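# Place the music sheet on the stand, uncreased

## Task

Get the sheet of music onto the stand so that it rests behind one of the page holders, with the sheet left free of any crease or fold.

## Robot and tools

Robot: two 6-joint arms with parallel grippers, left_arm and right_arm. In the scene frame the left base sits at (-0.021, +0.241, 0) m and the right base at (+0.046, -0.358, 0) m, each turned very slightly about z. A camera stand is bolted to the floor behind the arms.

Frames: the scene frame has its origin at table-top height midway between the nominal bases, +x pointing out over the table, +z up, and the left arm on the +y side. Image left/right does not match arm names. Hand positions, quaternions (wxyz), velocities, Hand targets and wrist camera poses are given in each arm's own base frame. The table and fixed cameras use the scene frame. On a gripper, the fingers extend along its +z and close along its y; end_effector_position is the point between the pads, roughly 1 cm inside the tips. Reported poses may be a few cm off, more at long reach.

The 14-number row (used by execute_actions and move): every value in [-1, 1]. Numbers 1-7 are left_arm: dx, dy, dz, rx, ry, rz, opening; numbers 8-14 are the same for right_arm. Both arms are always present. dx..rz are offsets, not poses: they count from that arm's Hand target as it stood when the action or move began, along that arm's base axes; 1.0 equals 0.6 m or 180 degrees, and rx, ry, rz form one rotation vector turning about the Hand target position. Opening is absolute: +1 fully open (0.094 m), -1 closed. Six zeros mean no new pose request for that arm, but its opening number is always obeyed, so resend the present opening (see Tool commands) to keep a grip; 0 means half open.

execute_actions: actions is a list of actions; each action is a list of up to 15 rows, one row per 1/30 s step, and a shorter list keeps its last row until step 15. Every row in an action is measured from that action's start pose, and the next action starts from the new Hand target, so a repeated offset adds up. cameras: list of names, ["all"], or []; by default images come only with an empty actions list, which also reports the scene number and task.

move: target is one row or a list of up to 15 rows, all offsets from the same starting Hand targets. The gripper follows a straight path, with no avoidance of obstacles or the other arm, capped at 10 s. speed: m/s, 0.002 to 2.9, default 0.25 (turn rate twice that in rad/s); one value or one per target. blend: corner-rounding distance in m for lists, 0 means stop at each target. opening_speed: how fast openings change, per second on the -1..+1 scale, at least 0.2. grip_force: newtons per pad, 10 to 50, one value or one per arm; it persists, and lower forces close slowly. blocking=false returns early while motion continues. The result adds a move: line stating the ending (done, off_target, moving, held, fault) and limits such as paced (pose clipped) or held (steps withheld). Faster moves drift more from the path and strike harder. Do not route a path near an arm's own base; the elbow can whip round.

wait: seconds 0 to 3600; commands nothing new and returns early if a running move finishes. stop: brakes a running move. zoom_image: camera (cam_head_left, cam_head_right, cam_high, cam_left_wrist, cam_right_wrist) and region [x0, y0, x1, y1] in pixels, each side at most 504, only for cameras in the latest images. read_manual: licence texts only. finished_scene: scene number (1 or 2); irreversible, and the goal must hold with the robot idle.

Cameras: head cameras and cam_high are 896x504; wrist cameras are 672x504 fisheye. Head cameras sit near (-0.2, 0.0 to 0.12, 0.83) m looking down over the table; cam_high is at about (0.65, 0.32, 1.07) looking back. Calibration may be off by a couple of degrees or millimetres.

Result lines: end_effector_position (m) and quaternion per arm; Hand target (the last commanded pose after clipping, the origin for the next offsets); Tool commands; grip_measured (opening on the command scale, reading up to about 2.5 mm wide when empty); Joint positions (last entry is the finger opening in metres); Joint velocities, shown as within noise at rest; Joint torques, where joints 1-3 wrap at plus or minus 28 N m; and MOTOR HOT, OVER-TEMPERATURE FAULT or FAULT lines.

Motion notes: each step, commanded orientation is limited to 40 degrees from the measured one. Friction and load can leave a gripper resting a few cm from its target; send the remaining distance as a fresh offset. To end a push, command the target back past the gripper.

Gripping: the sheet is thin and soft. Lower grip_force and close with opening_speed to avoid crushing or creasing; force rises about 1 N per 0.001 below first contact, then jumps to the limit near 20 N. Open well above grip_measured to release.

Avoid: anything falling or being left off the table (fails the scene); hard hits on fixed or heavy items (fails); contact between the arms, grippers or wrist cameras, which the clearance check does not prevent; dropping or releasing moving objects; slams. Motors heat when holding loads, stretched out, or pushing: 75 °C warns, 90 °C folds that arm and disables it, 100 °C makes it collapse.

Each tool is called after "Call:" as a command line: name --argument value for each argument, lists and objects as JSON in quotes; but a table of rows of numbers goes row by row, as --pt "numbers of a row", without its own name.

## Session

Call:
execute_actions --actions '[]'

Scene clock: 0.00 s.
left_arm: end_effector_position=(+0.3837, +0.0010, +0.4071) grip_measured=+1.000 end_effector_quat_wxyz=(+0.707, +0.000, +0.707, +0.000) | right_arm: end_effector_position=(+0.1553, +0.1979, +0.4454) grip_measured=-0.991 end_effector_quat_wxyz=(+0.601, -0.102, +0.697, +0.377)
Joint positions: left_arm=[0 1.047 1.047 0 0 0 0.094] | right_arm=[1.341 0.686 1.122 -0.428 0.635 0.411 0]
Joint velocities: within noise
Joint torques (N m): no reading
Heat: left arm: 45 °C; right arm: 43 °C.
Hand target: left_arm +0.3816, +0.0010, +0.4104; +0.709, +0.000, +0.706, +0.000 | right_arm +0.1547, +0.1952, +0.4488; +0.603, -0.101, +0.695, +0.379
Tool commands: left_gripper/opening=+1.0 right_gripper/opening=-1.0

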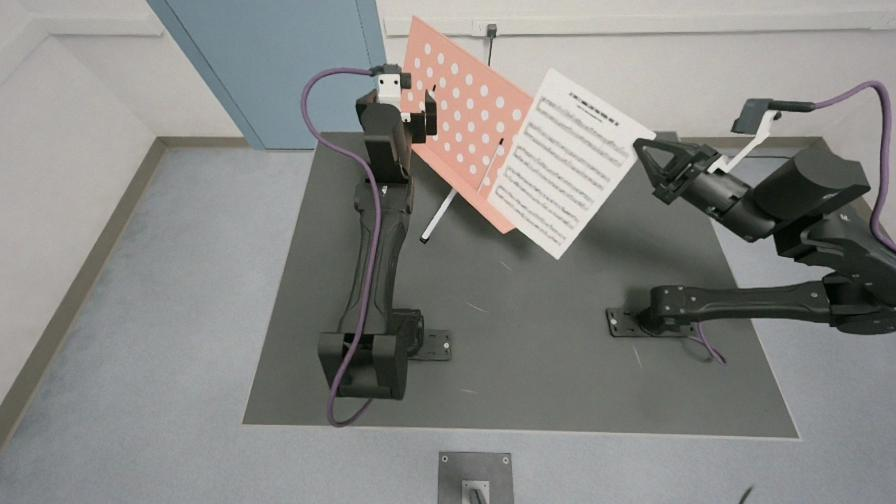

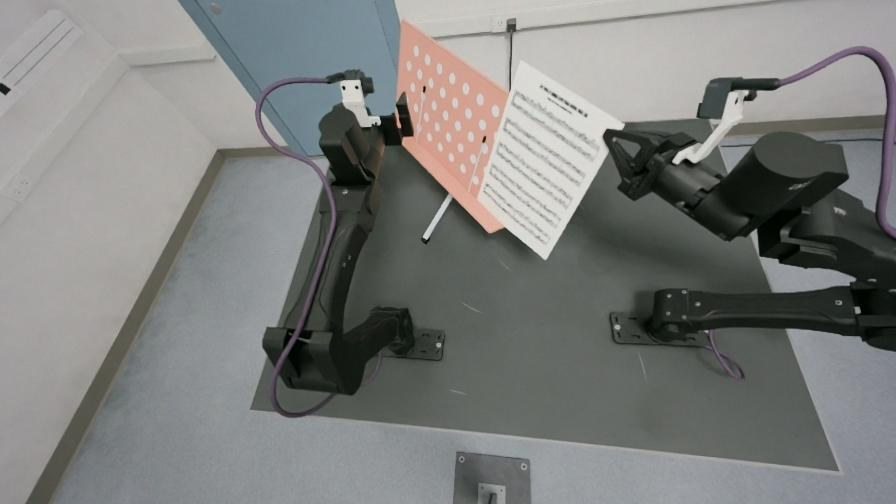

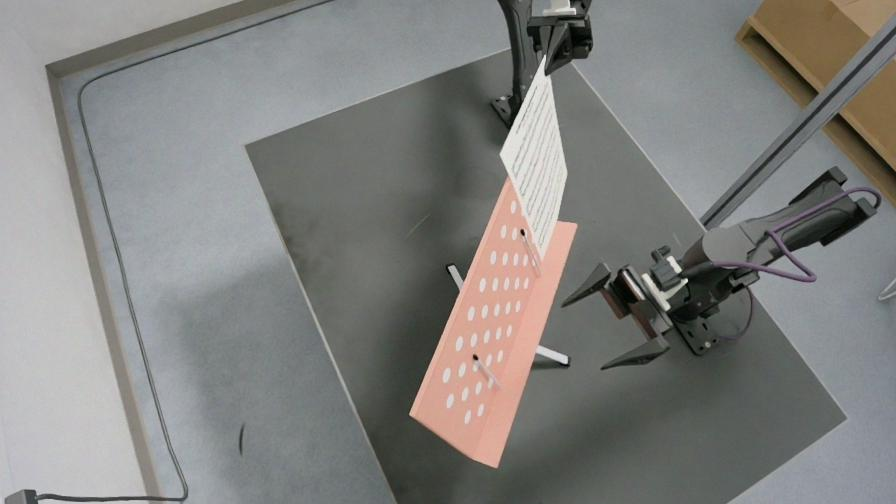

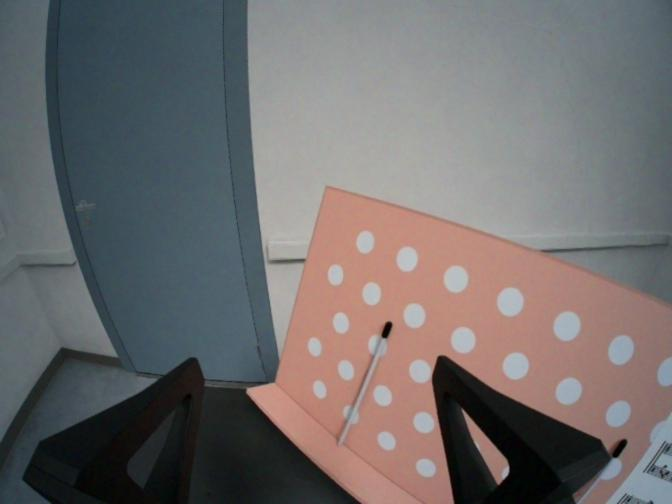

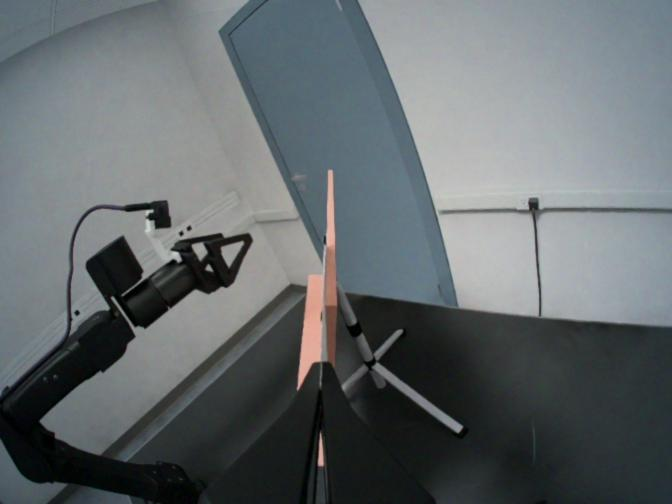

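Call:
zoom_image --camera "cam_head_left" --region '[390, 10, 670, 270]'

Call:
zoom_image --camera "cam_head_right" --region '[390, 10, 670, 270]'

Call:
zoom_image --camera "cam_high" --region '[390, 40, 630, 480]'

Call:
zoom_image --camera "cam_right_wrist" --region '[240, 150, 400, 390]'

Scaled by 1.800 from the camera's image (finer frame: 1280x720).

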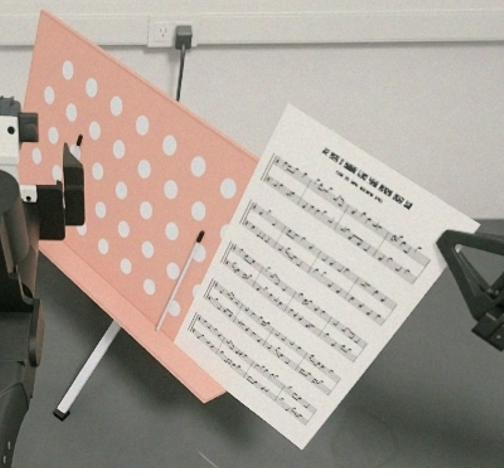

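Scaled by 1.800 from the camera's image (finer frame: 1280x720).

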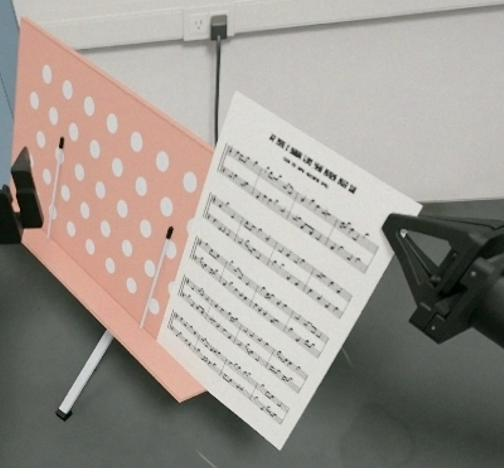

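Scaled by 1.145 from the camera's image (finer frame: 1280x720).

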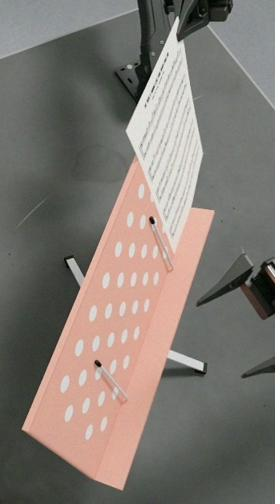

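Scaled by 2.100 from the camera's image (finer frame: 960x720).

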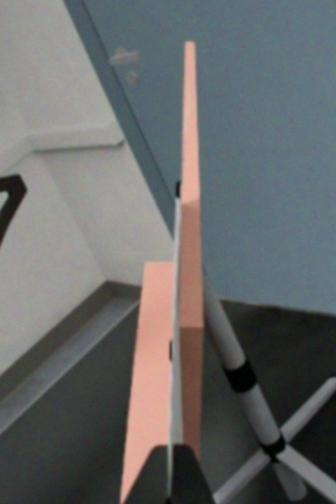

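Call:
move --target '[-0.2,0.05,0,0,0,0,1, 0.0128,-0.0156,0.0458,0,0,0,-1]' --speed 0.15 --cameras '["cam_head_left","cam_high","cam_right_wrist"]'

Call:
zoom_image --camera "cam_right_wrist" --region '[260, 150, 380, 390]'

Call:
zoom_image --camera "cam_high" --region '[460, 40, 620, 300]'

Call:
zoom_image --camera "cam_head_left" --region '[430, 50, 650, 270]'

Scene clock: 9.10 s.
left_arm: end_effector_position=(+0.2624, +0.0316, +0.4213) grip_measured=+1.000 end_effector_quat_wxyz=(+0.718, +0.001, +0.696, +0.004) | right_arm: end_effector_position=(+0.1627, +0.1886, +0.4693) grip_measured=-0.991 end_effector_quat_wxyz=(+0.601, -0.102, +0.697, +0.377)
Joint positions: left_arm=[0.345 0.631 0.975 -0.311 0.34 -0.004 0.094] | right_arm=[1.217 0.726 1.245 -0.51 0.511 0.411 0]
Joint torques (N m): left_arm=[0.61 0.32 4.29 1.9 0.13 -0.01] | right_arm=[-0.54 2.39 7.69 2.17 -0.07 0]
Heat: left arm: 47 °C; right arm: 44 °C.
Hand target: left_arm +0.2615, +0.0310, +0.4106; +0.709, +0.000, +0.705, +0.000 | right_arm +0.1623, +0.1857, +0.4763; +0.603, -0.100, +0.695, +0.379
Off the commanded pose: left_arm 0.011 m, 2 deg | right_arm 0.007 m, 0 deg.
move: off_target (left_arm)
cam_right_wrist: T_world_to_cam=[[0.57841, -0.72066, -0.38222, 0.21457], [-0.55735, -0.00699, -0.83025, 0.53261], [0.59566, 0.69325, -0.4057, 0.07154]] pos_world=[0.13013, 0.10876, 0.55324]

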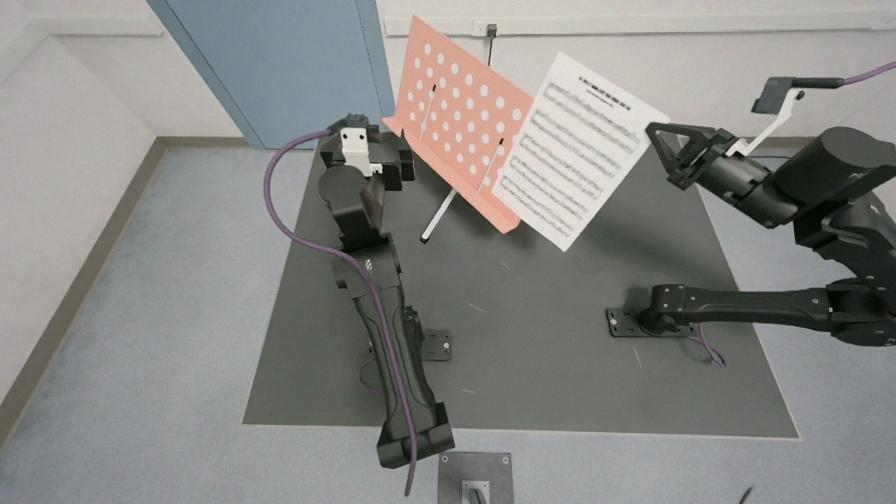

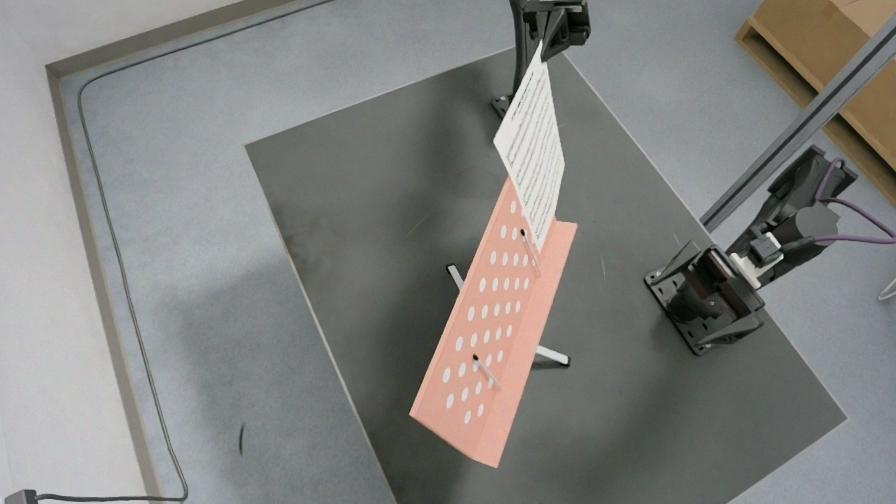

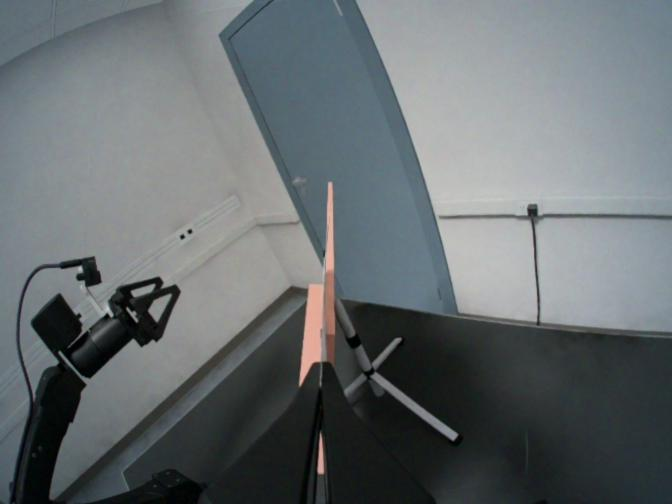

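Scaled by 2.100 from the camera's image (finer frame: 960x720).

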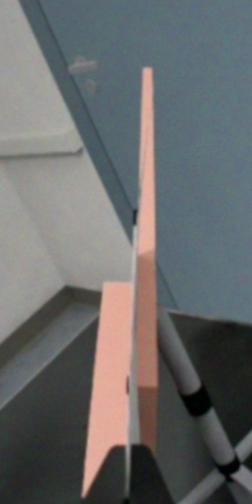

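Scaled by 1.938 from the camera's image (finer frame: 1280x720).

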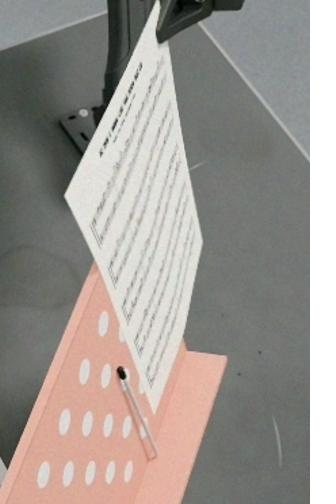

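Scaled by 2.291 from the camera's image (finer frame: 1280x720).

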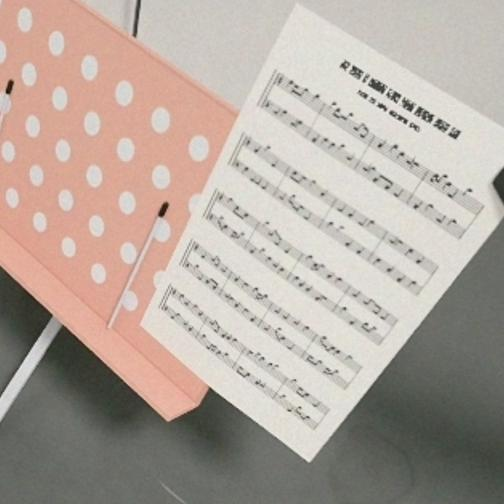

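Call:
move --target '[0,0,0,0,0,0,1, 0.0634,0.054,0,0,0,0,-1]' --speed 0.08 --cameras '["cam_head_left","cam_high","cam_right_wrist"]'

Call:
zoom_image --camera "cam_right_wrist" --region '[260, 150, 380, 390]'

Call:
zoom_image --camera "cam_high" --region '[460, 40, 620, 300]'

Call:
zoom_image --camera "cam_head_left" --region '[430, 50, 650, 270]'

Scene clock: 12.03 s.
left_arm: end_effector_position=(+0.2624, +0.0314, +0.4212) grip_measured=+1.000 end_effector_quat_wxyz=(+0.718, +0.001, +0.696, +0.004) | right_arm: end_effector_position=(+0.2016, +0.2217, +0.4597) grip_measured=-0.991 end_effector_quat_wxyz=(+0.594, -0.108, +0.708, +0.367)
Joint positions: left_arm=[0.345 0.631 0.975 -0.312 0.341 -0.004 0.094] | right_arm=[1.013 0.861 1.245 -0.41 0.308 0.411 0]
Joint torques (N m): left_arm=[0.42 0.29 4.27 1.88 0.11 0] | right_arm=[-0.54 0.29 8.61 2.54 -0.05 0.03]
Heat: left arm: 47 °C; right arm: 44 °C.
Hand target: left_arm +0.2615, +0.0309, +0.4105; +0.709, +0.000, +0.706, +0.000 | right_arm +0.2004, +0.2181, +0.4763; +0.603, -0.100, +0.695, +0.379
Off the commanded pose: left_arm 0.011 m, 2 deg | right_arm 0.017 m, 2 deg.
move: off_target (right_arm)
cam_right_wrist: T_world_to_cam=[[0.57171, -0.73238, -0.36982, 0.21055], [-0.57145, -0.03202, -0.82001, 0.55019], [0.58872, 0.68014, -0.43683, 0.04011]] pos_world=[0.17042, 0.14454, 0.54655]

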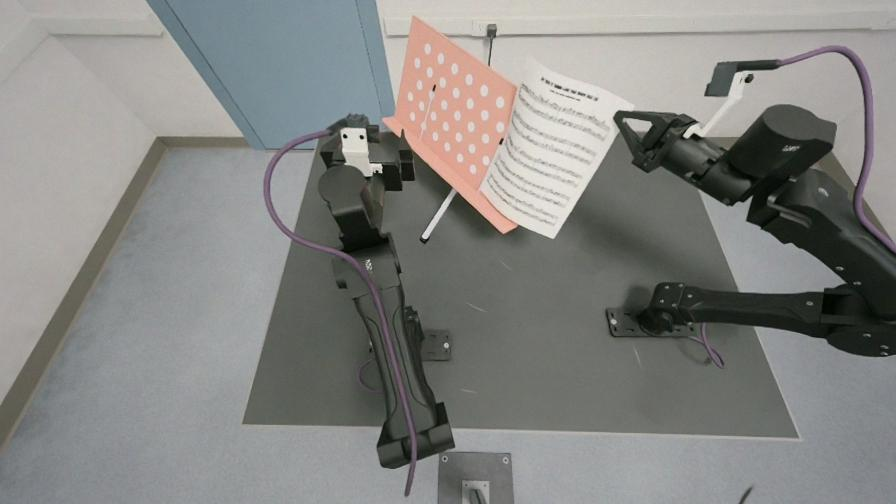

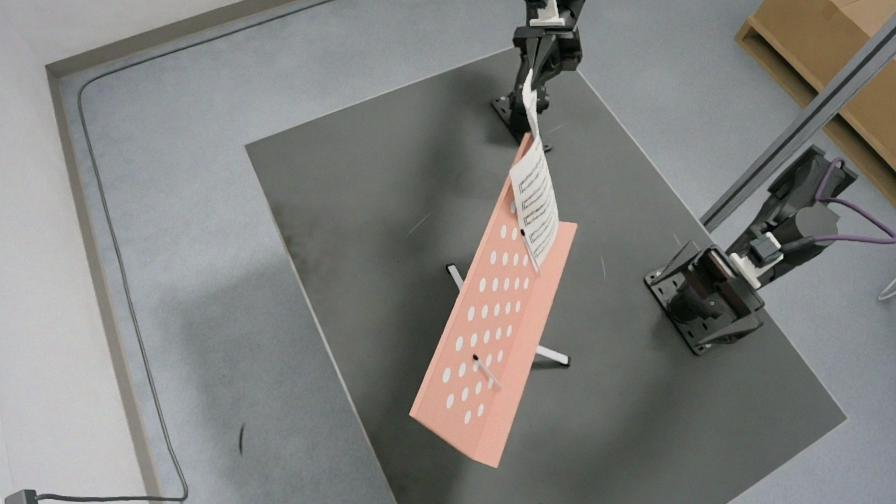

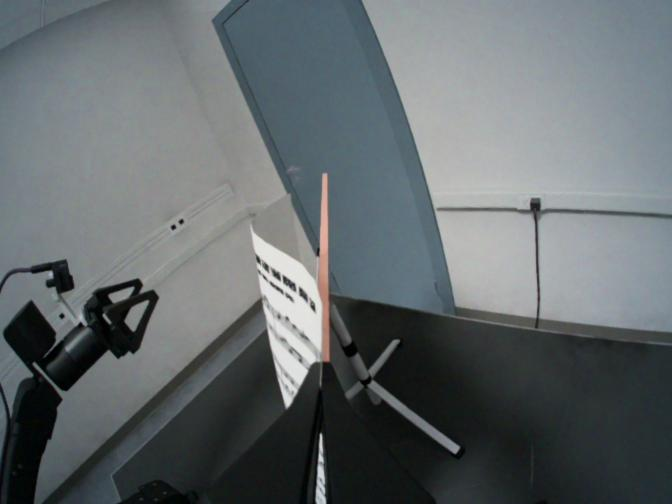

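Scaled by 2.100 from the camera's image (finer frame: 960x720).

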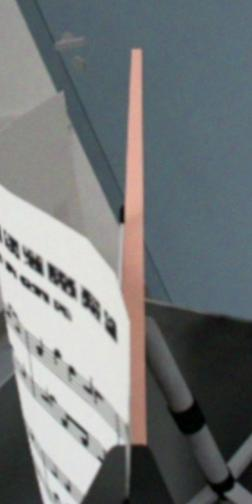

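Scaled by 1.938 from the camera's image (finer frame: 1280x720).

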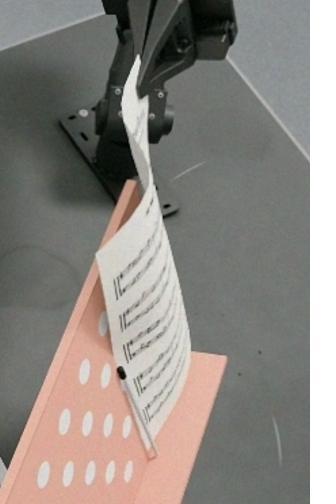

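Scaled by 2.291 from the camera's image (finer frame: 1280x720).

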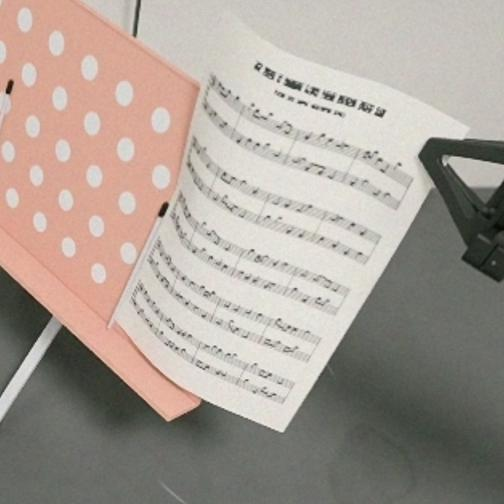

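Call:
move --target '[0,0,0,0,0,0,1, -0.0634,-0.054,0.025,0,0,0,-1]' --speed 0.1 --cameras '["all"]'

Call:
zoom_image --camera "cam_right_wrist" --region '[290, 170, 360, 370]'

Call:
zoom_image --camera "cam_high" --region '[490, 150, 590, 300]'

Call:
zoom_image --camera "cam_left_wrist" --region '[400, 250, 672, 504]'

Scene clock: 14.93 s.
left_arm: end_effector_position=(+0.2624, +0.0314, +0.4212) grip_measured=+1.000 end_effector_quat_wxyz=(+0.718, +0.001, +0.696, +0.004) | right_arm: end_effector_position=(+0.1653, +0.1922, +0.4824) grip_measured=-0.991 end_effector_quat_wxyz=(+0.599, -0.104, +0.700, +0.374)
Joint positions: left_arm=[0.345 0.631 0.975 -0.312 0.341 -0.004 0.094] | right_arm=[1.201 0.779 1.327 -0.551 0.495 0.411 0]
Joint torques (N m): left_arm=[0.54 0.31 4.34 1.91 0.13 0.03] | right_arm=[0.57 1.14 7.5 2.19 0.06 0]
Heat: left arm: 47 °C; right arm: 45 °C.
Hand target: left_arm +0.2615, +0.0309, +0.4105; +0.709, +0.000, +0.706, +0.000 | right_arm +0.1623, +0.1857, +0.4914; +0.603, -0.100, +0.695, +0.379
Off the commanded pose: left_arm 0.011 m, 2 deg | right_arm 0.011 m, 1 deg.
move: off_target (right_arm)
cam_left_wrist: T_world_to_cam=[[-0.03248, -0.99946, -0.00547, 0.03411], [-0.40123, 0.01806, -0.9158, 0.54165], [0.9154, -0.02755, -0.4016, 0.04229]] pos_world=[0.17972, 0.02548, 0.51321]
cam_right_wrist: T_world_to_cam=[[0.5772, -0.72439, -0.37696, 0.21906], [-0.56057, -0.01581, -0.82795, 0.54613], [0.5938, 0.68921, -0.4152, 0.07844]] pos_world=[0.13312, 0.11325, 0.56731]

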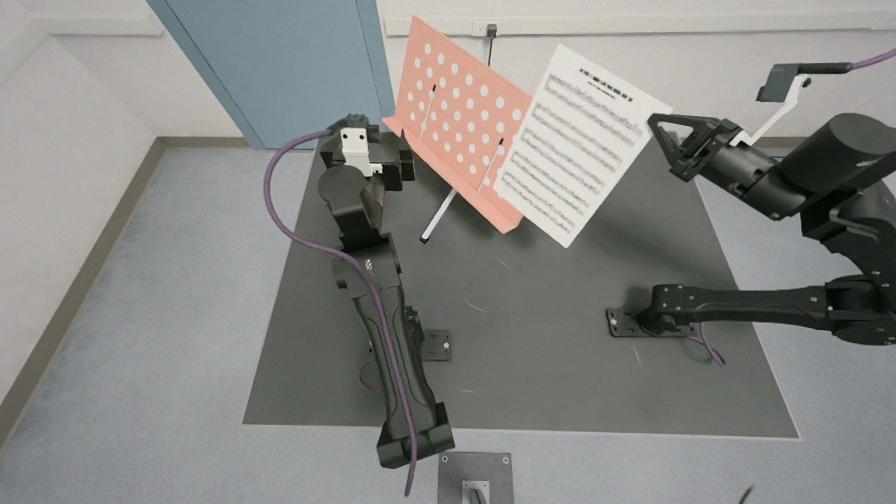

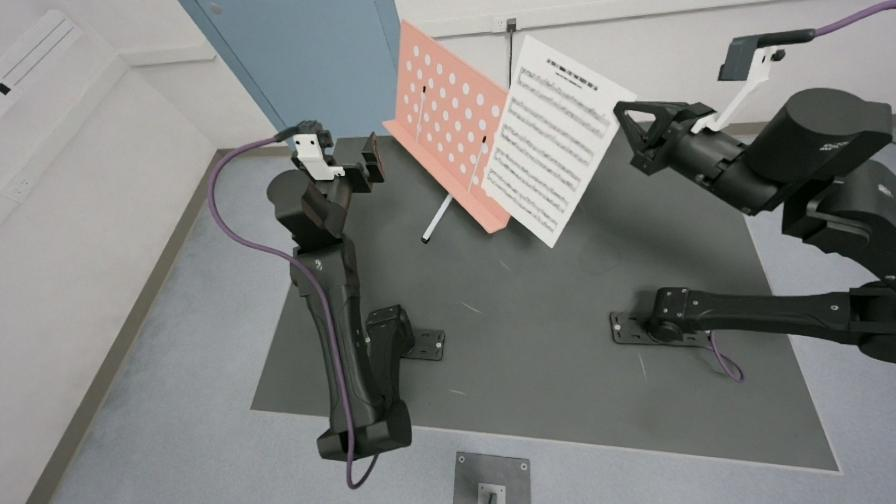

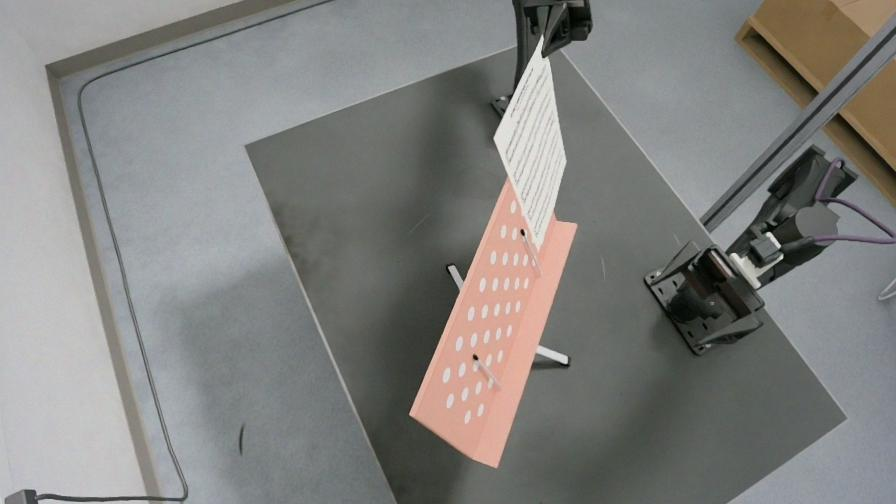

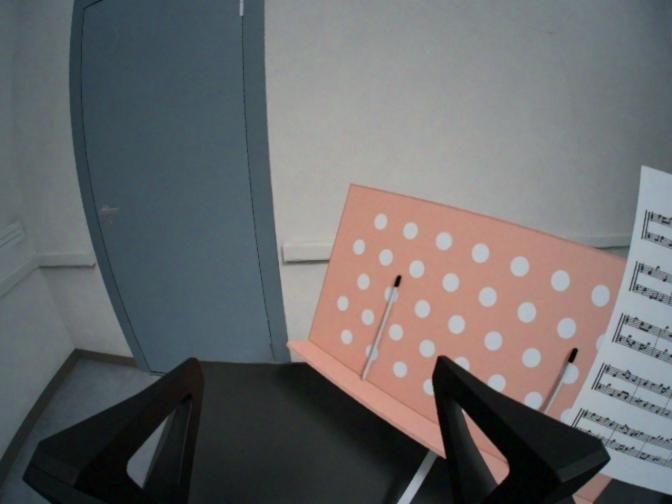

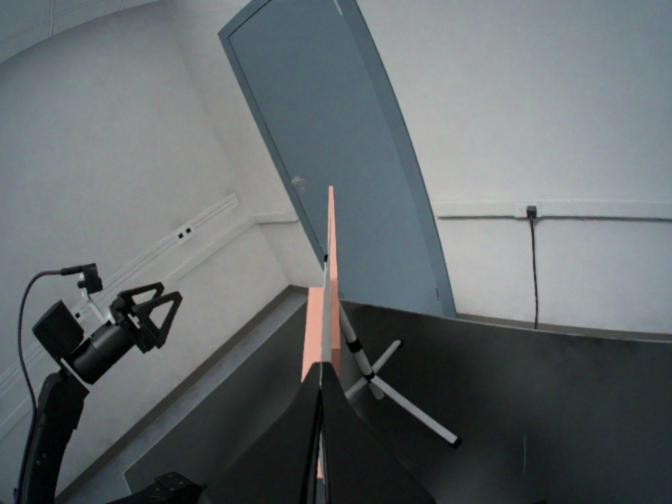

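Scaled by 2.520 from the camera's image (finer frame: 960x720).

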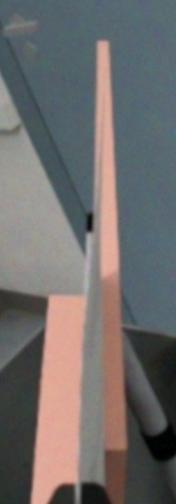

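Scaled by 3.360 from the camera's image (finer frame: 1280x720).

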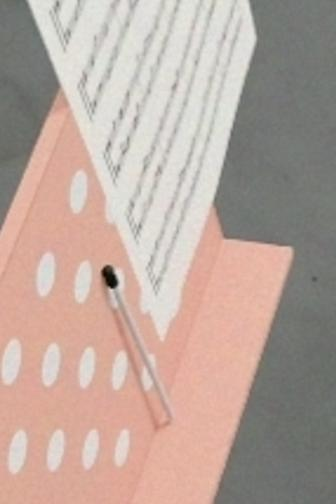

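Scaled by 1.853 from the camera's image (finer frame: 960x720).

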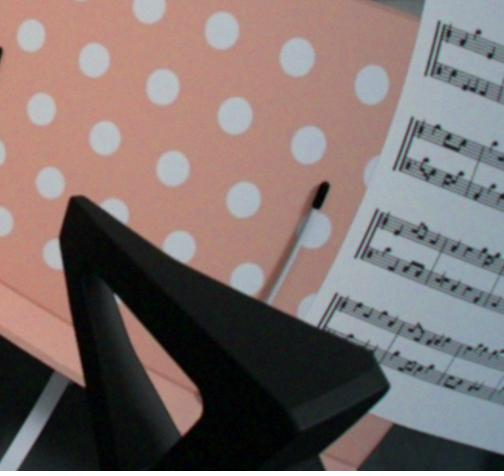

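Call:
move --pt "0 0 0 0 0 0 1 0.025 -0.0325 0.23667 0 0 0 -1" --pt "0 0 0 0 0 0 1 0.1775 0.0975 0.24 -0.0254 -0.0216 0 -1" --speed 0.12 --blend 0.02 --cameras '["all"]'

Call:
zoom_image --camera "cam_right_wrist" --region '[240, 170, 420, 430]'

Call:
zoom_image --camera "cam_high" --region '[400, 100, 600, 350]'

Scene clock: 21.43 s.
left_arm: end_effector_position=(+0.2624, +0.0314, +0.4212) grip_measured=+1.000 end_effector_quat_wxyz=(+0.718, +0.001, +0.696, +0.004) | right_arm: end_effector_position=(+0.2662, +0.2433, +0.6370) grip_measured=-0.991 end_effector_quat_wxyz=(+0.628, -0.131, +0.680, +0.356)
Joint positions: left_arm=[0.345 0.631 0.975 -0.312 0.341 -0.004 0.094] | right_arm=[0.768 1.721 2.849 -1.087 0.061 0.322 0]
Joint torques (N m): left_arm=[0.53 0.32 4.31 1.89 0.1 -0.02] | right_arm=[-0.54 -3.12 3.9 2.3 -0.07 -0.09]
Heat: left arm: 48 °C; right arm: 45 °C.
Hand target: left_arm +0.2615, +0.0309, +0.4105; +0.709, +0.000, +0.706, +0.000 | right_arm +0.2688, +0.2441, +0.6354; +0.621, -0.137, +0.689, +0.347
Off the commanded pose: left_arm 0.011 m, 2 deg | right_arm 0.003 m, 2 deg.
elbow stopped short (right arm): the move would have taken joint 3 (elbow) straighter than the controller allows.
move: done
cam_left_wrist: T_world_to_cam=[[-0.03248, -0.99946, -0.00547, 0.03411], [-0.40123, 0.01806, -0.9158, 0.54165], [0.9154, -0.02755, -0.4016, 0.04229]] pos_world=[0.17972, 0.02548, 0.51321]
cam_right_wrist: T_world_to_cam=[[0.60657, -0.73695, -0.29829, 0.20132], [-0.48567, -0.04642, -0.87291, 0.74757], [0.62944, 0.67435, -0.38608, 0.02318]] pos_world=[0.22637, 0.16744, 0.72156]

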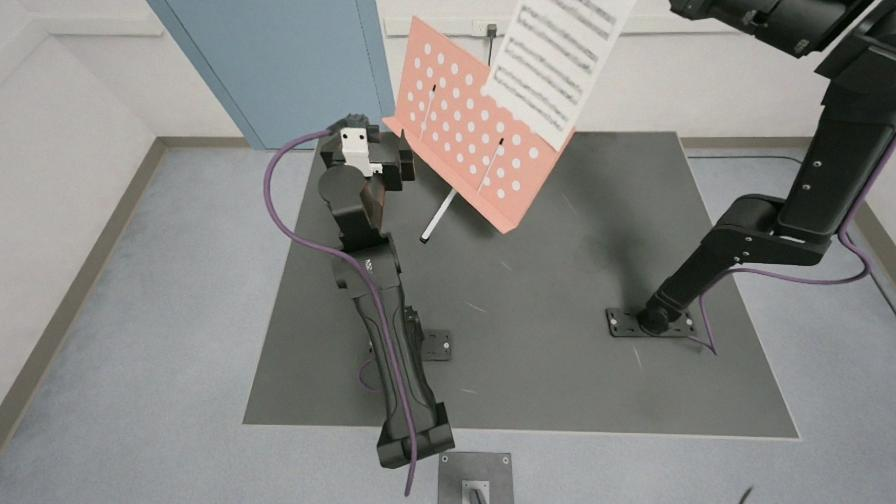

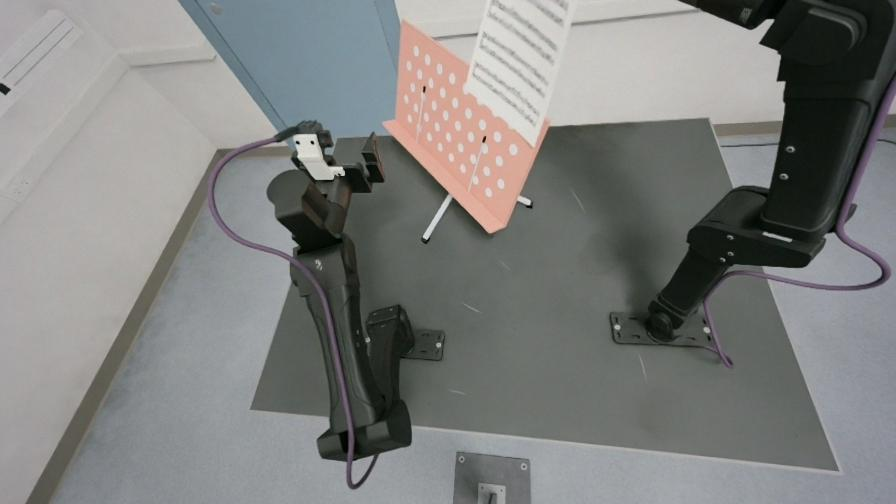

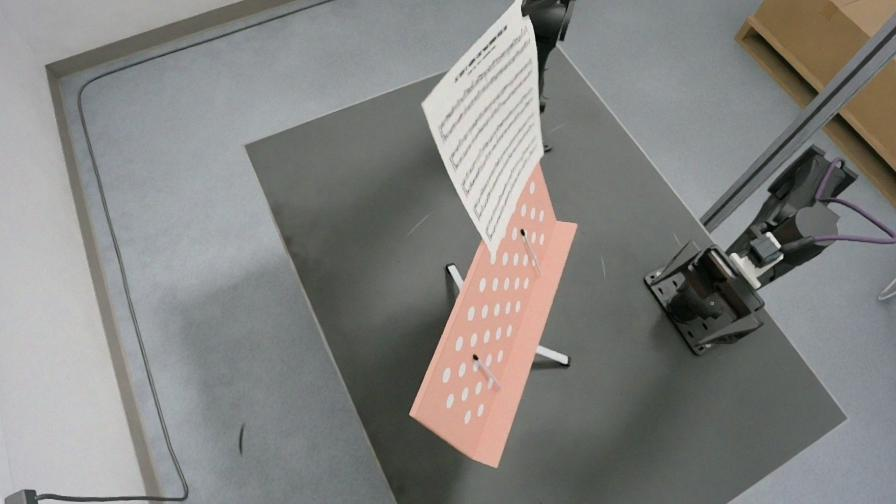

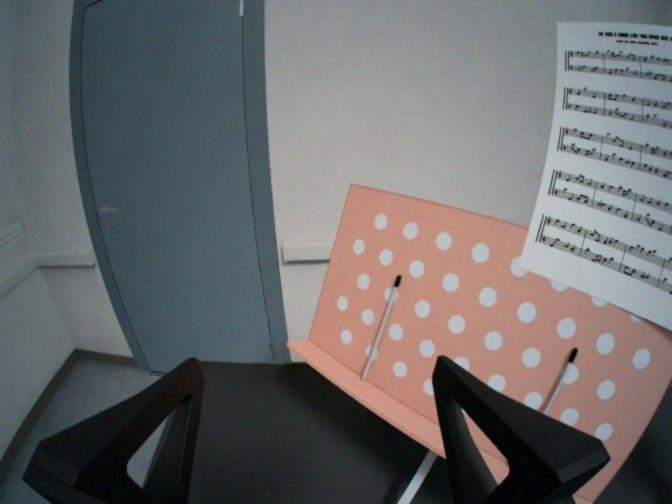

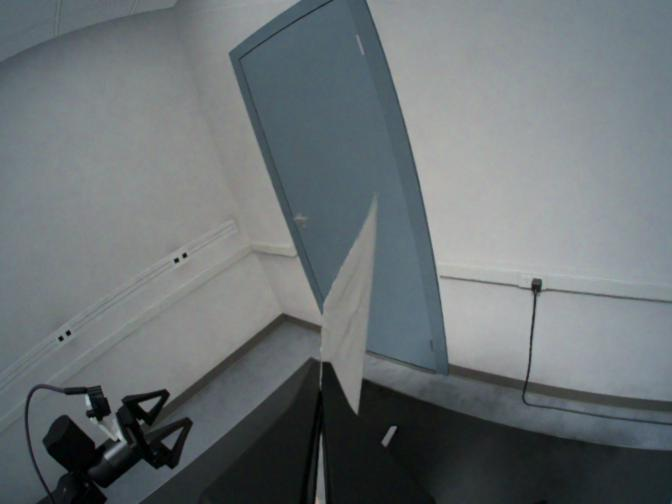

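Scaled by 1.938 from the camera's image (finer frame: 960x720).

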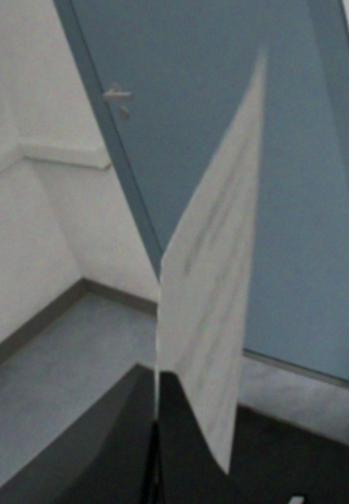

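Scaled by 2.016 from the camera's image (finer frame: 1280x720).

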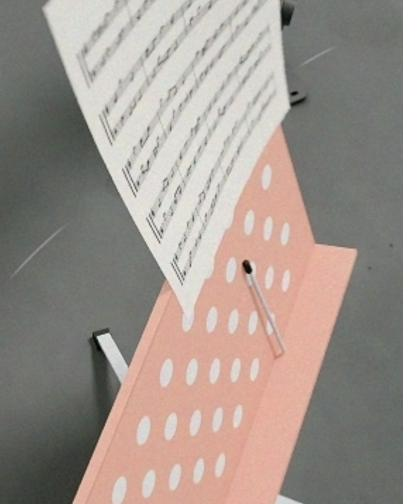

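Call:
move --target '[0,0,0,0,0,0,1, -0.027,0.033,-0.145,0,0,0,-1]' --speed 0.1 --cameras '["all"]'

Call:
zoom_image --camera "cam_head_left" --region '[390, 0, 670, 250]'

Call:
zoom_image --camera "cam_high" --region '[400, 100, 600, 350]'

Scene clock: 25.17 s.
left_arm: end_effector_position=(+0.2624, +0.0314, +0.4212) grip_measured=+1.000 end_effector_quat_wxyz=(+0.718, +0.001, +0.696, +0.004) | right_arm: end_effector_position=(+0.2580, +0.2689, +0.5424) grip_measured=-0.991 end_effector_quat_wxyz=(+0.613, -0.137, +0.697, +0.345)
Joint positions: left_arm=[0.345 0.631 0.975 -0.312 0.341 -0.004 0.094] | right_arm=[0.893 1.268 1.791 -0.533 0.186 0.322 0]
Joint torques (N m): left_arm=[0.51 0.34 4.33 1.89 0.09 -0.01] | right_arm=[0.54 -4.7 4.74 2.61 0.07 -0.09]
Heat: left arm: 48 °C; right arm: 45 °C.
Hand target: left_arm +0.2615, +0.0309, +0.4105; +0.709, +0.000, +0.706, +0.000 | right_arm +0.2527, +0.2640, +0.5482; +0.621, -0.137, +0.689, +0.347
Off the commanded pose: left_arm 0.011 m, 2 deg | right_arm 0.010 m, 1 deg.
move: done
cam_left_wrist: T_world_to_cam=[[-0.03248, -0.99946, -0.00547, 0.03411], [-0.40123, 0.01806, -0.9158, 0.54165], [0.9154, -0.02755, -0.4016, 0.04229]] pos_world=[0.17972, 0.02548, 0.51321]
cam_right_wrist: T_world_to_cam=[[0.59569, -0.74824, -0.29206, 0.19932], [-0.51641, -0.07827, -0.85276, 0.66778], [0.61521, 0.6588, -0.43302, 0.00773]] pos_world=[0.22135, 0.19631, 0.63101]

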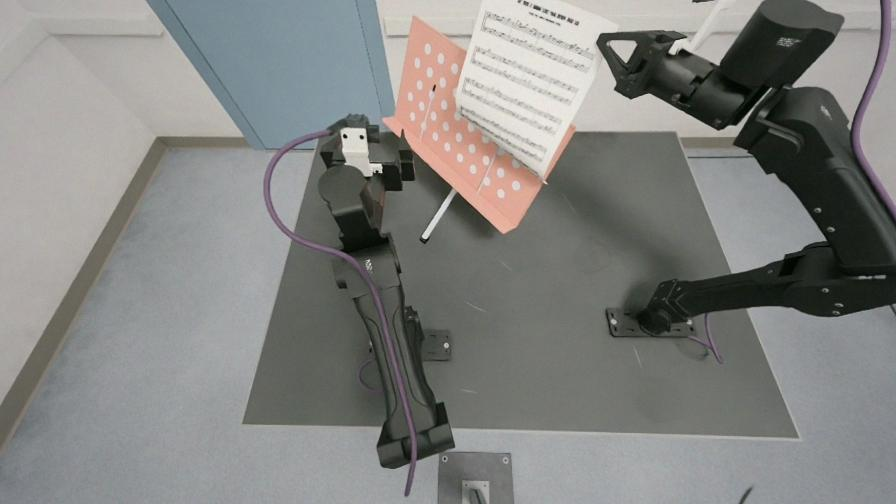

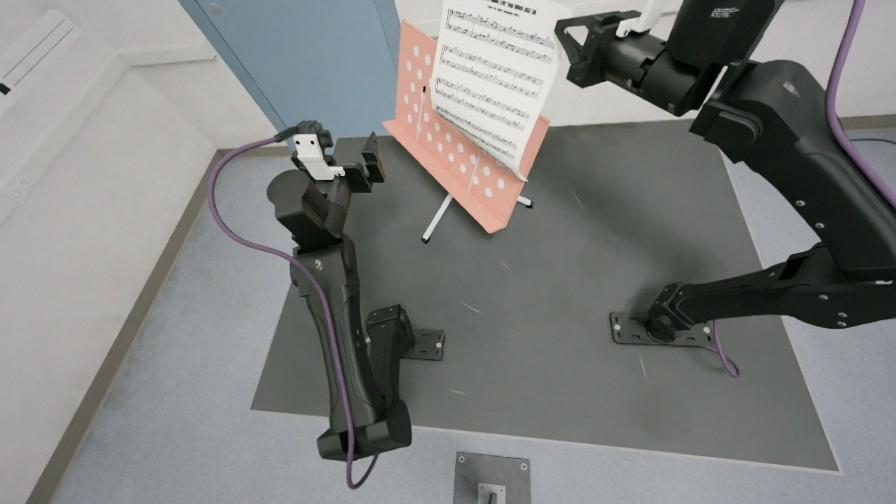

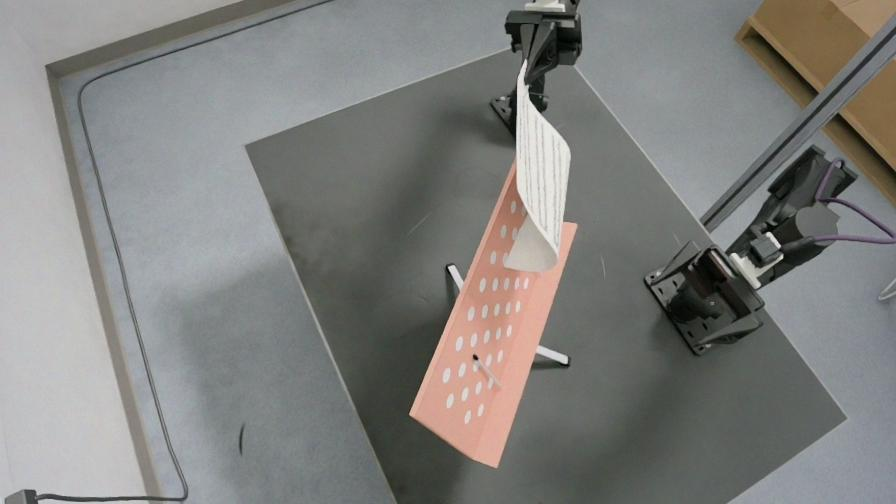

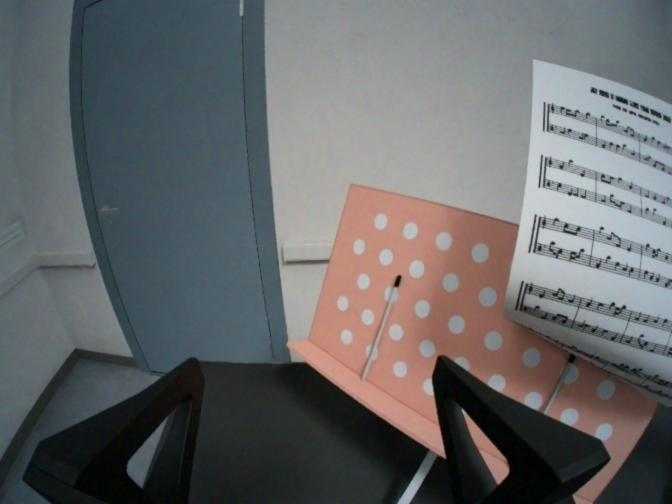

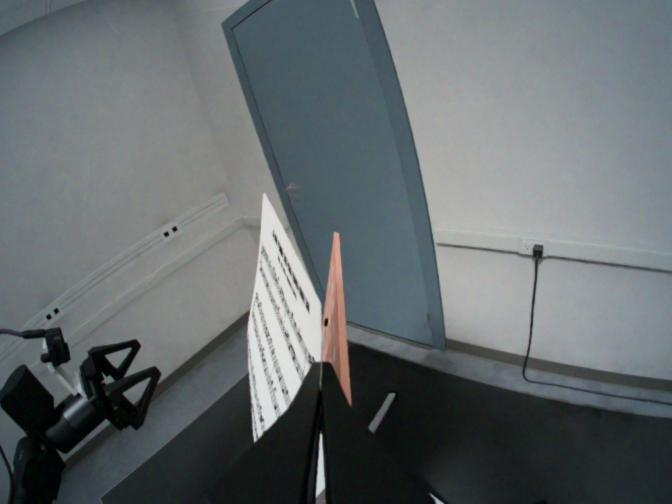

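Scaled by 1.800 from the camera's image (finer frame: 1280x720).

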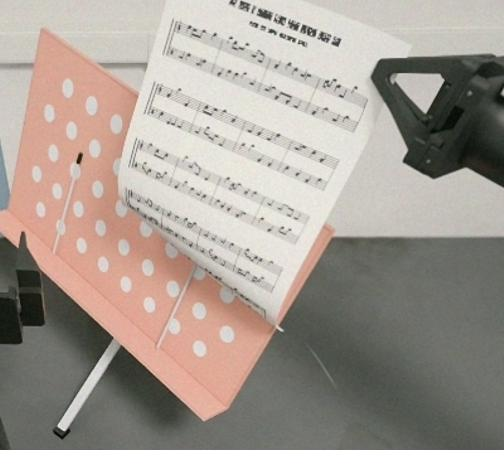

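Scaled by 2.016 from the camera's image (finer frame: 1280x720).

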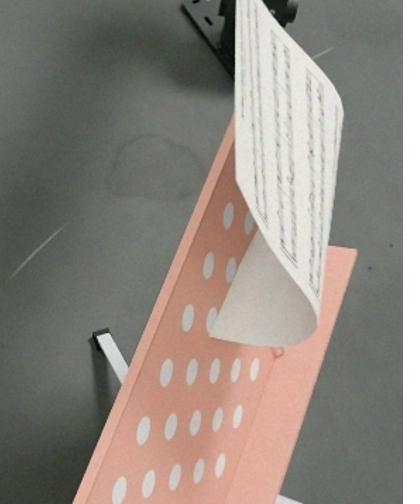

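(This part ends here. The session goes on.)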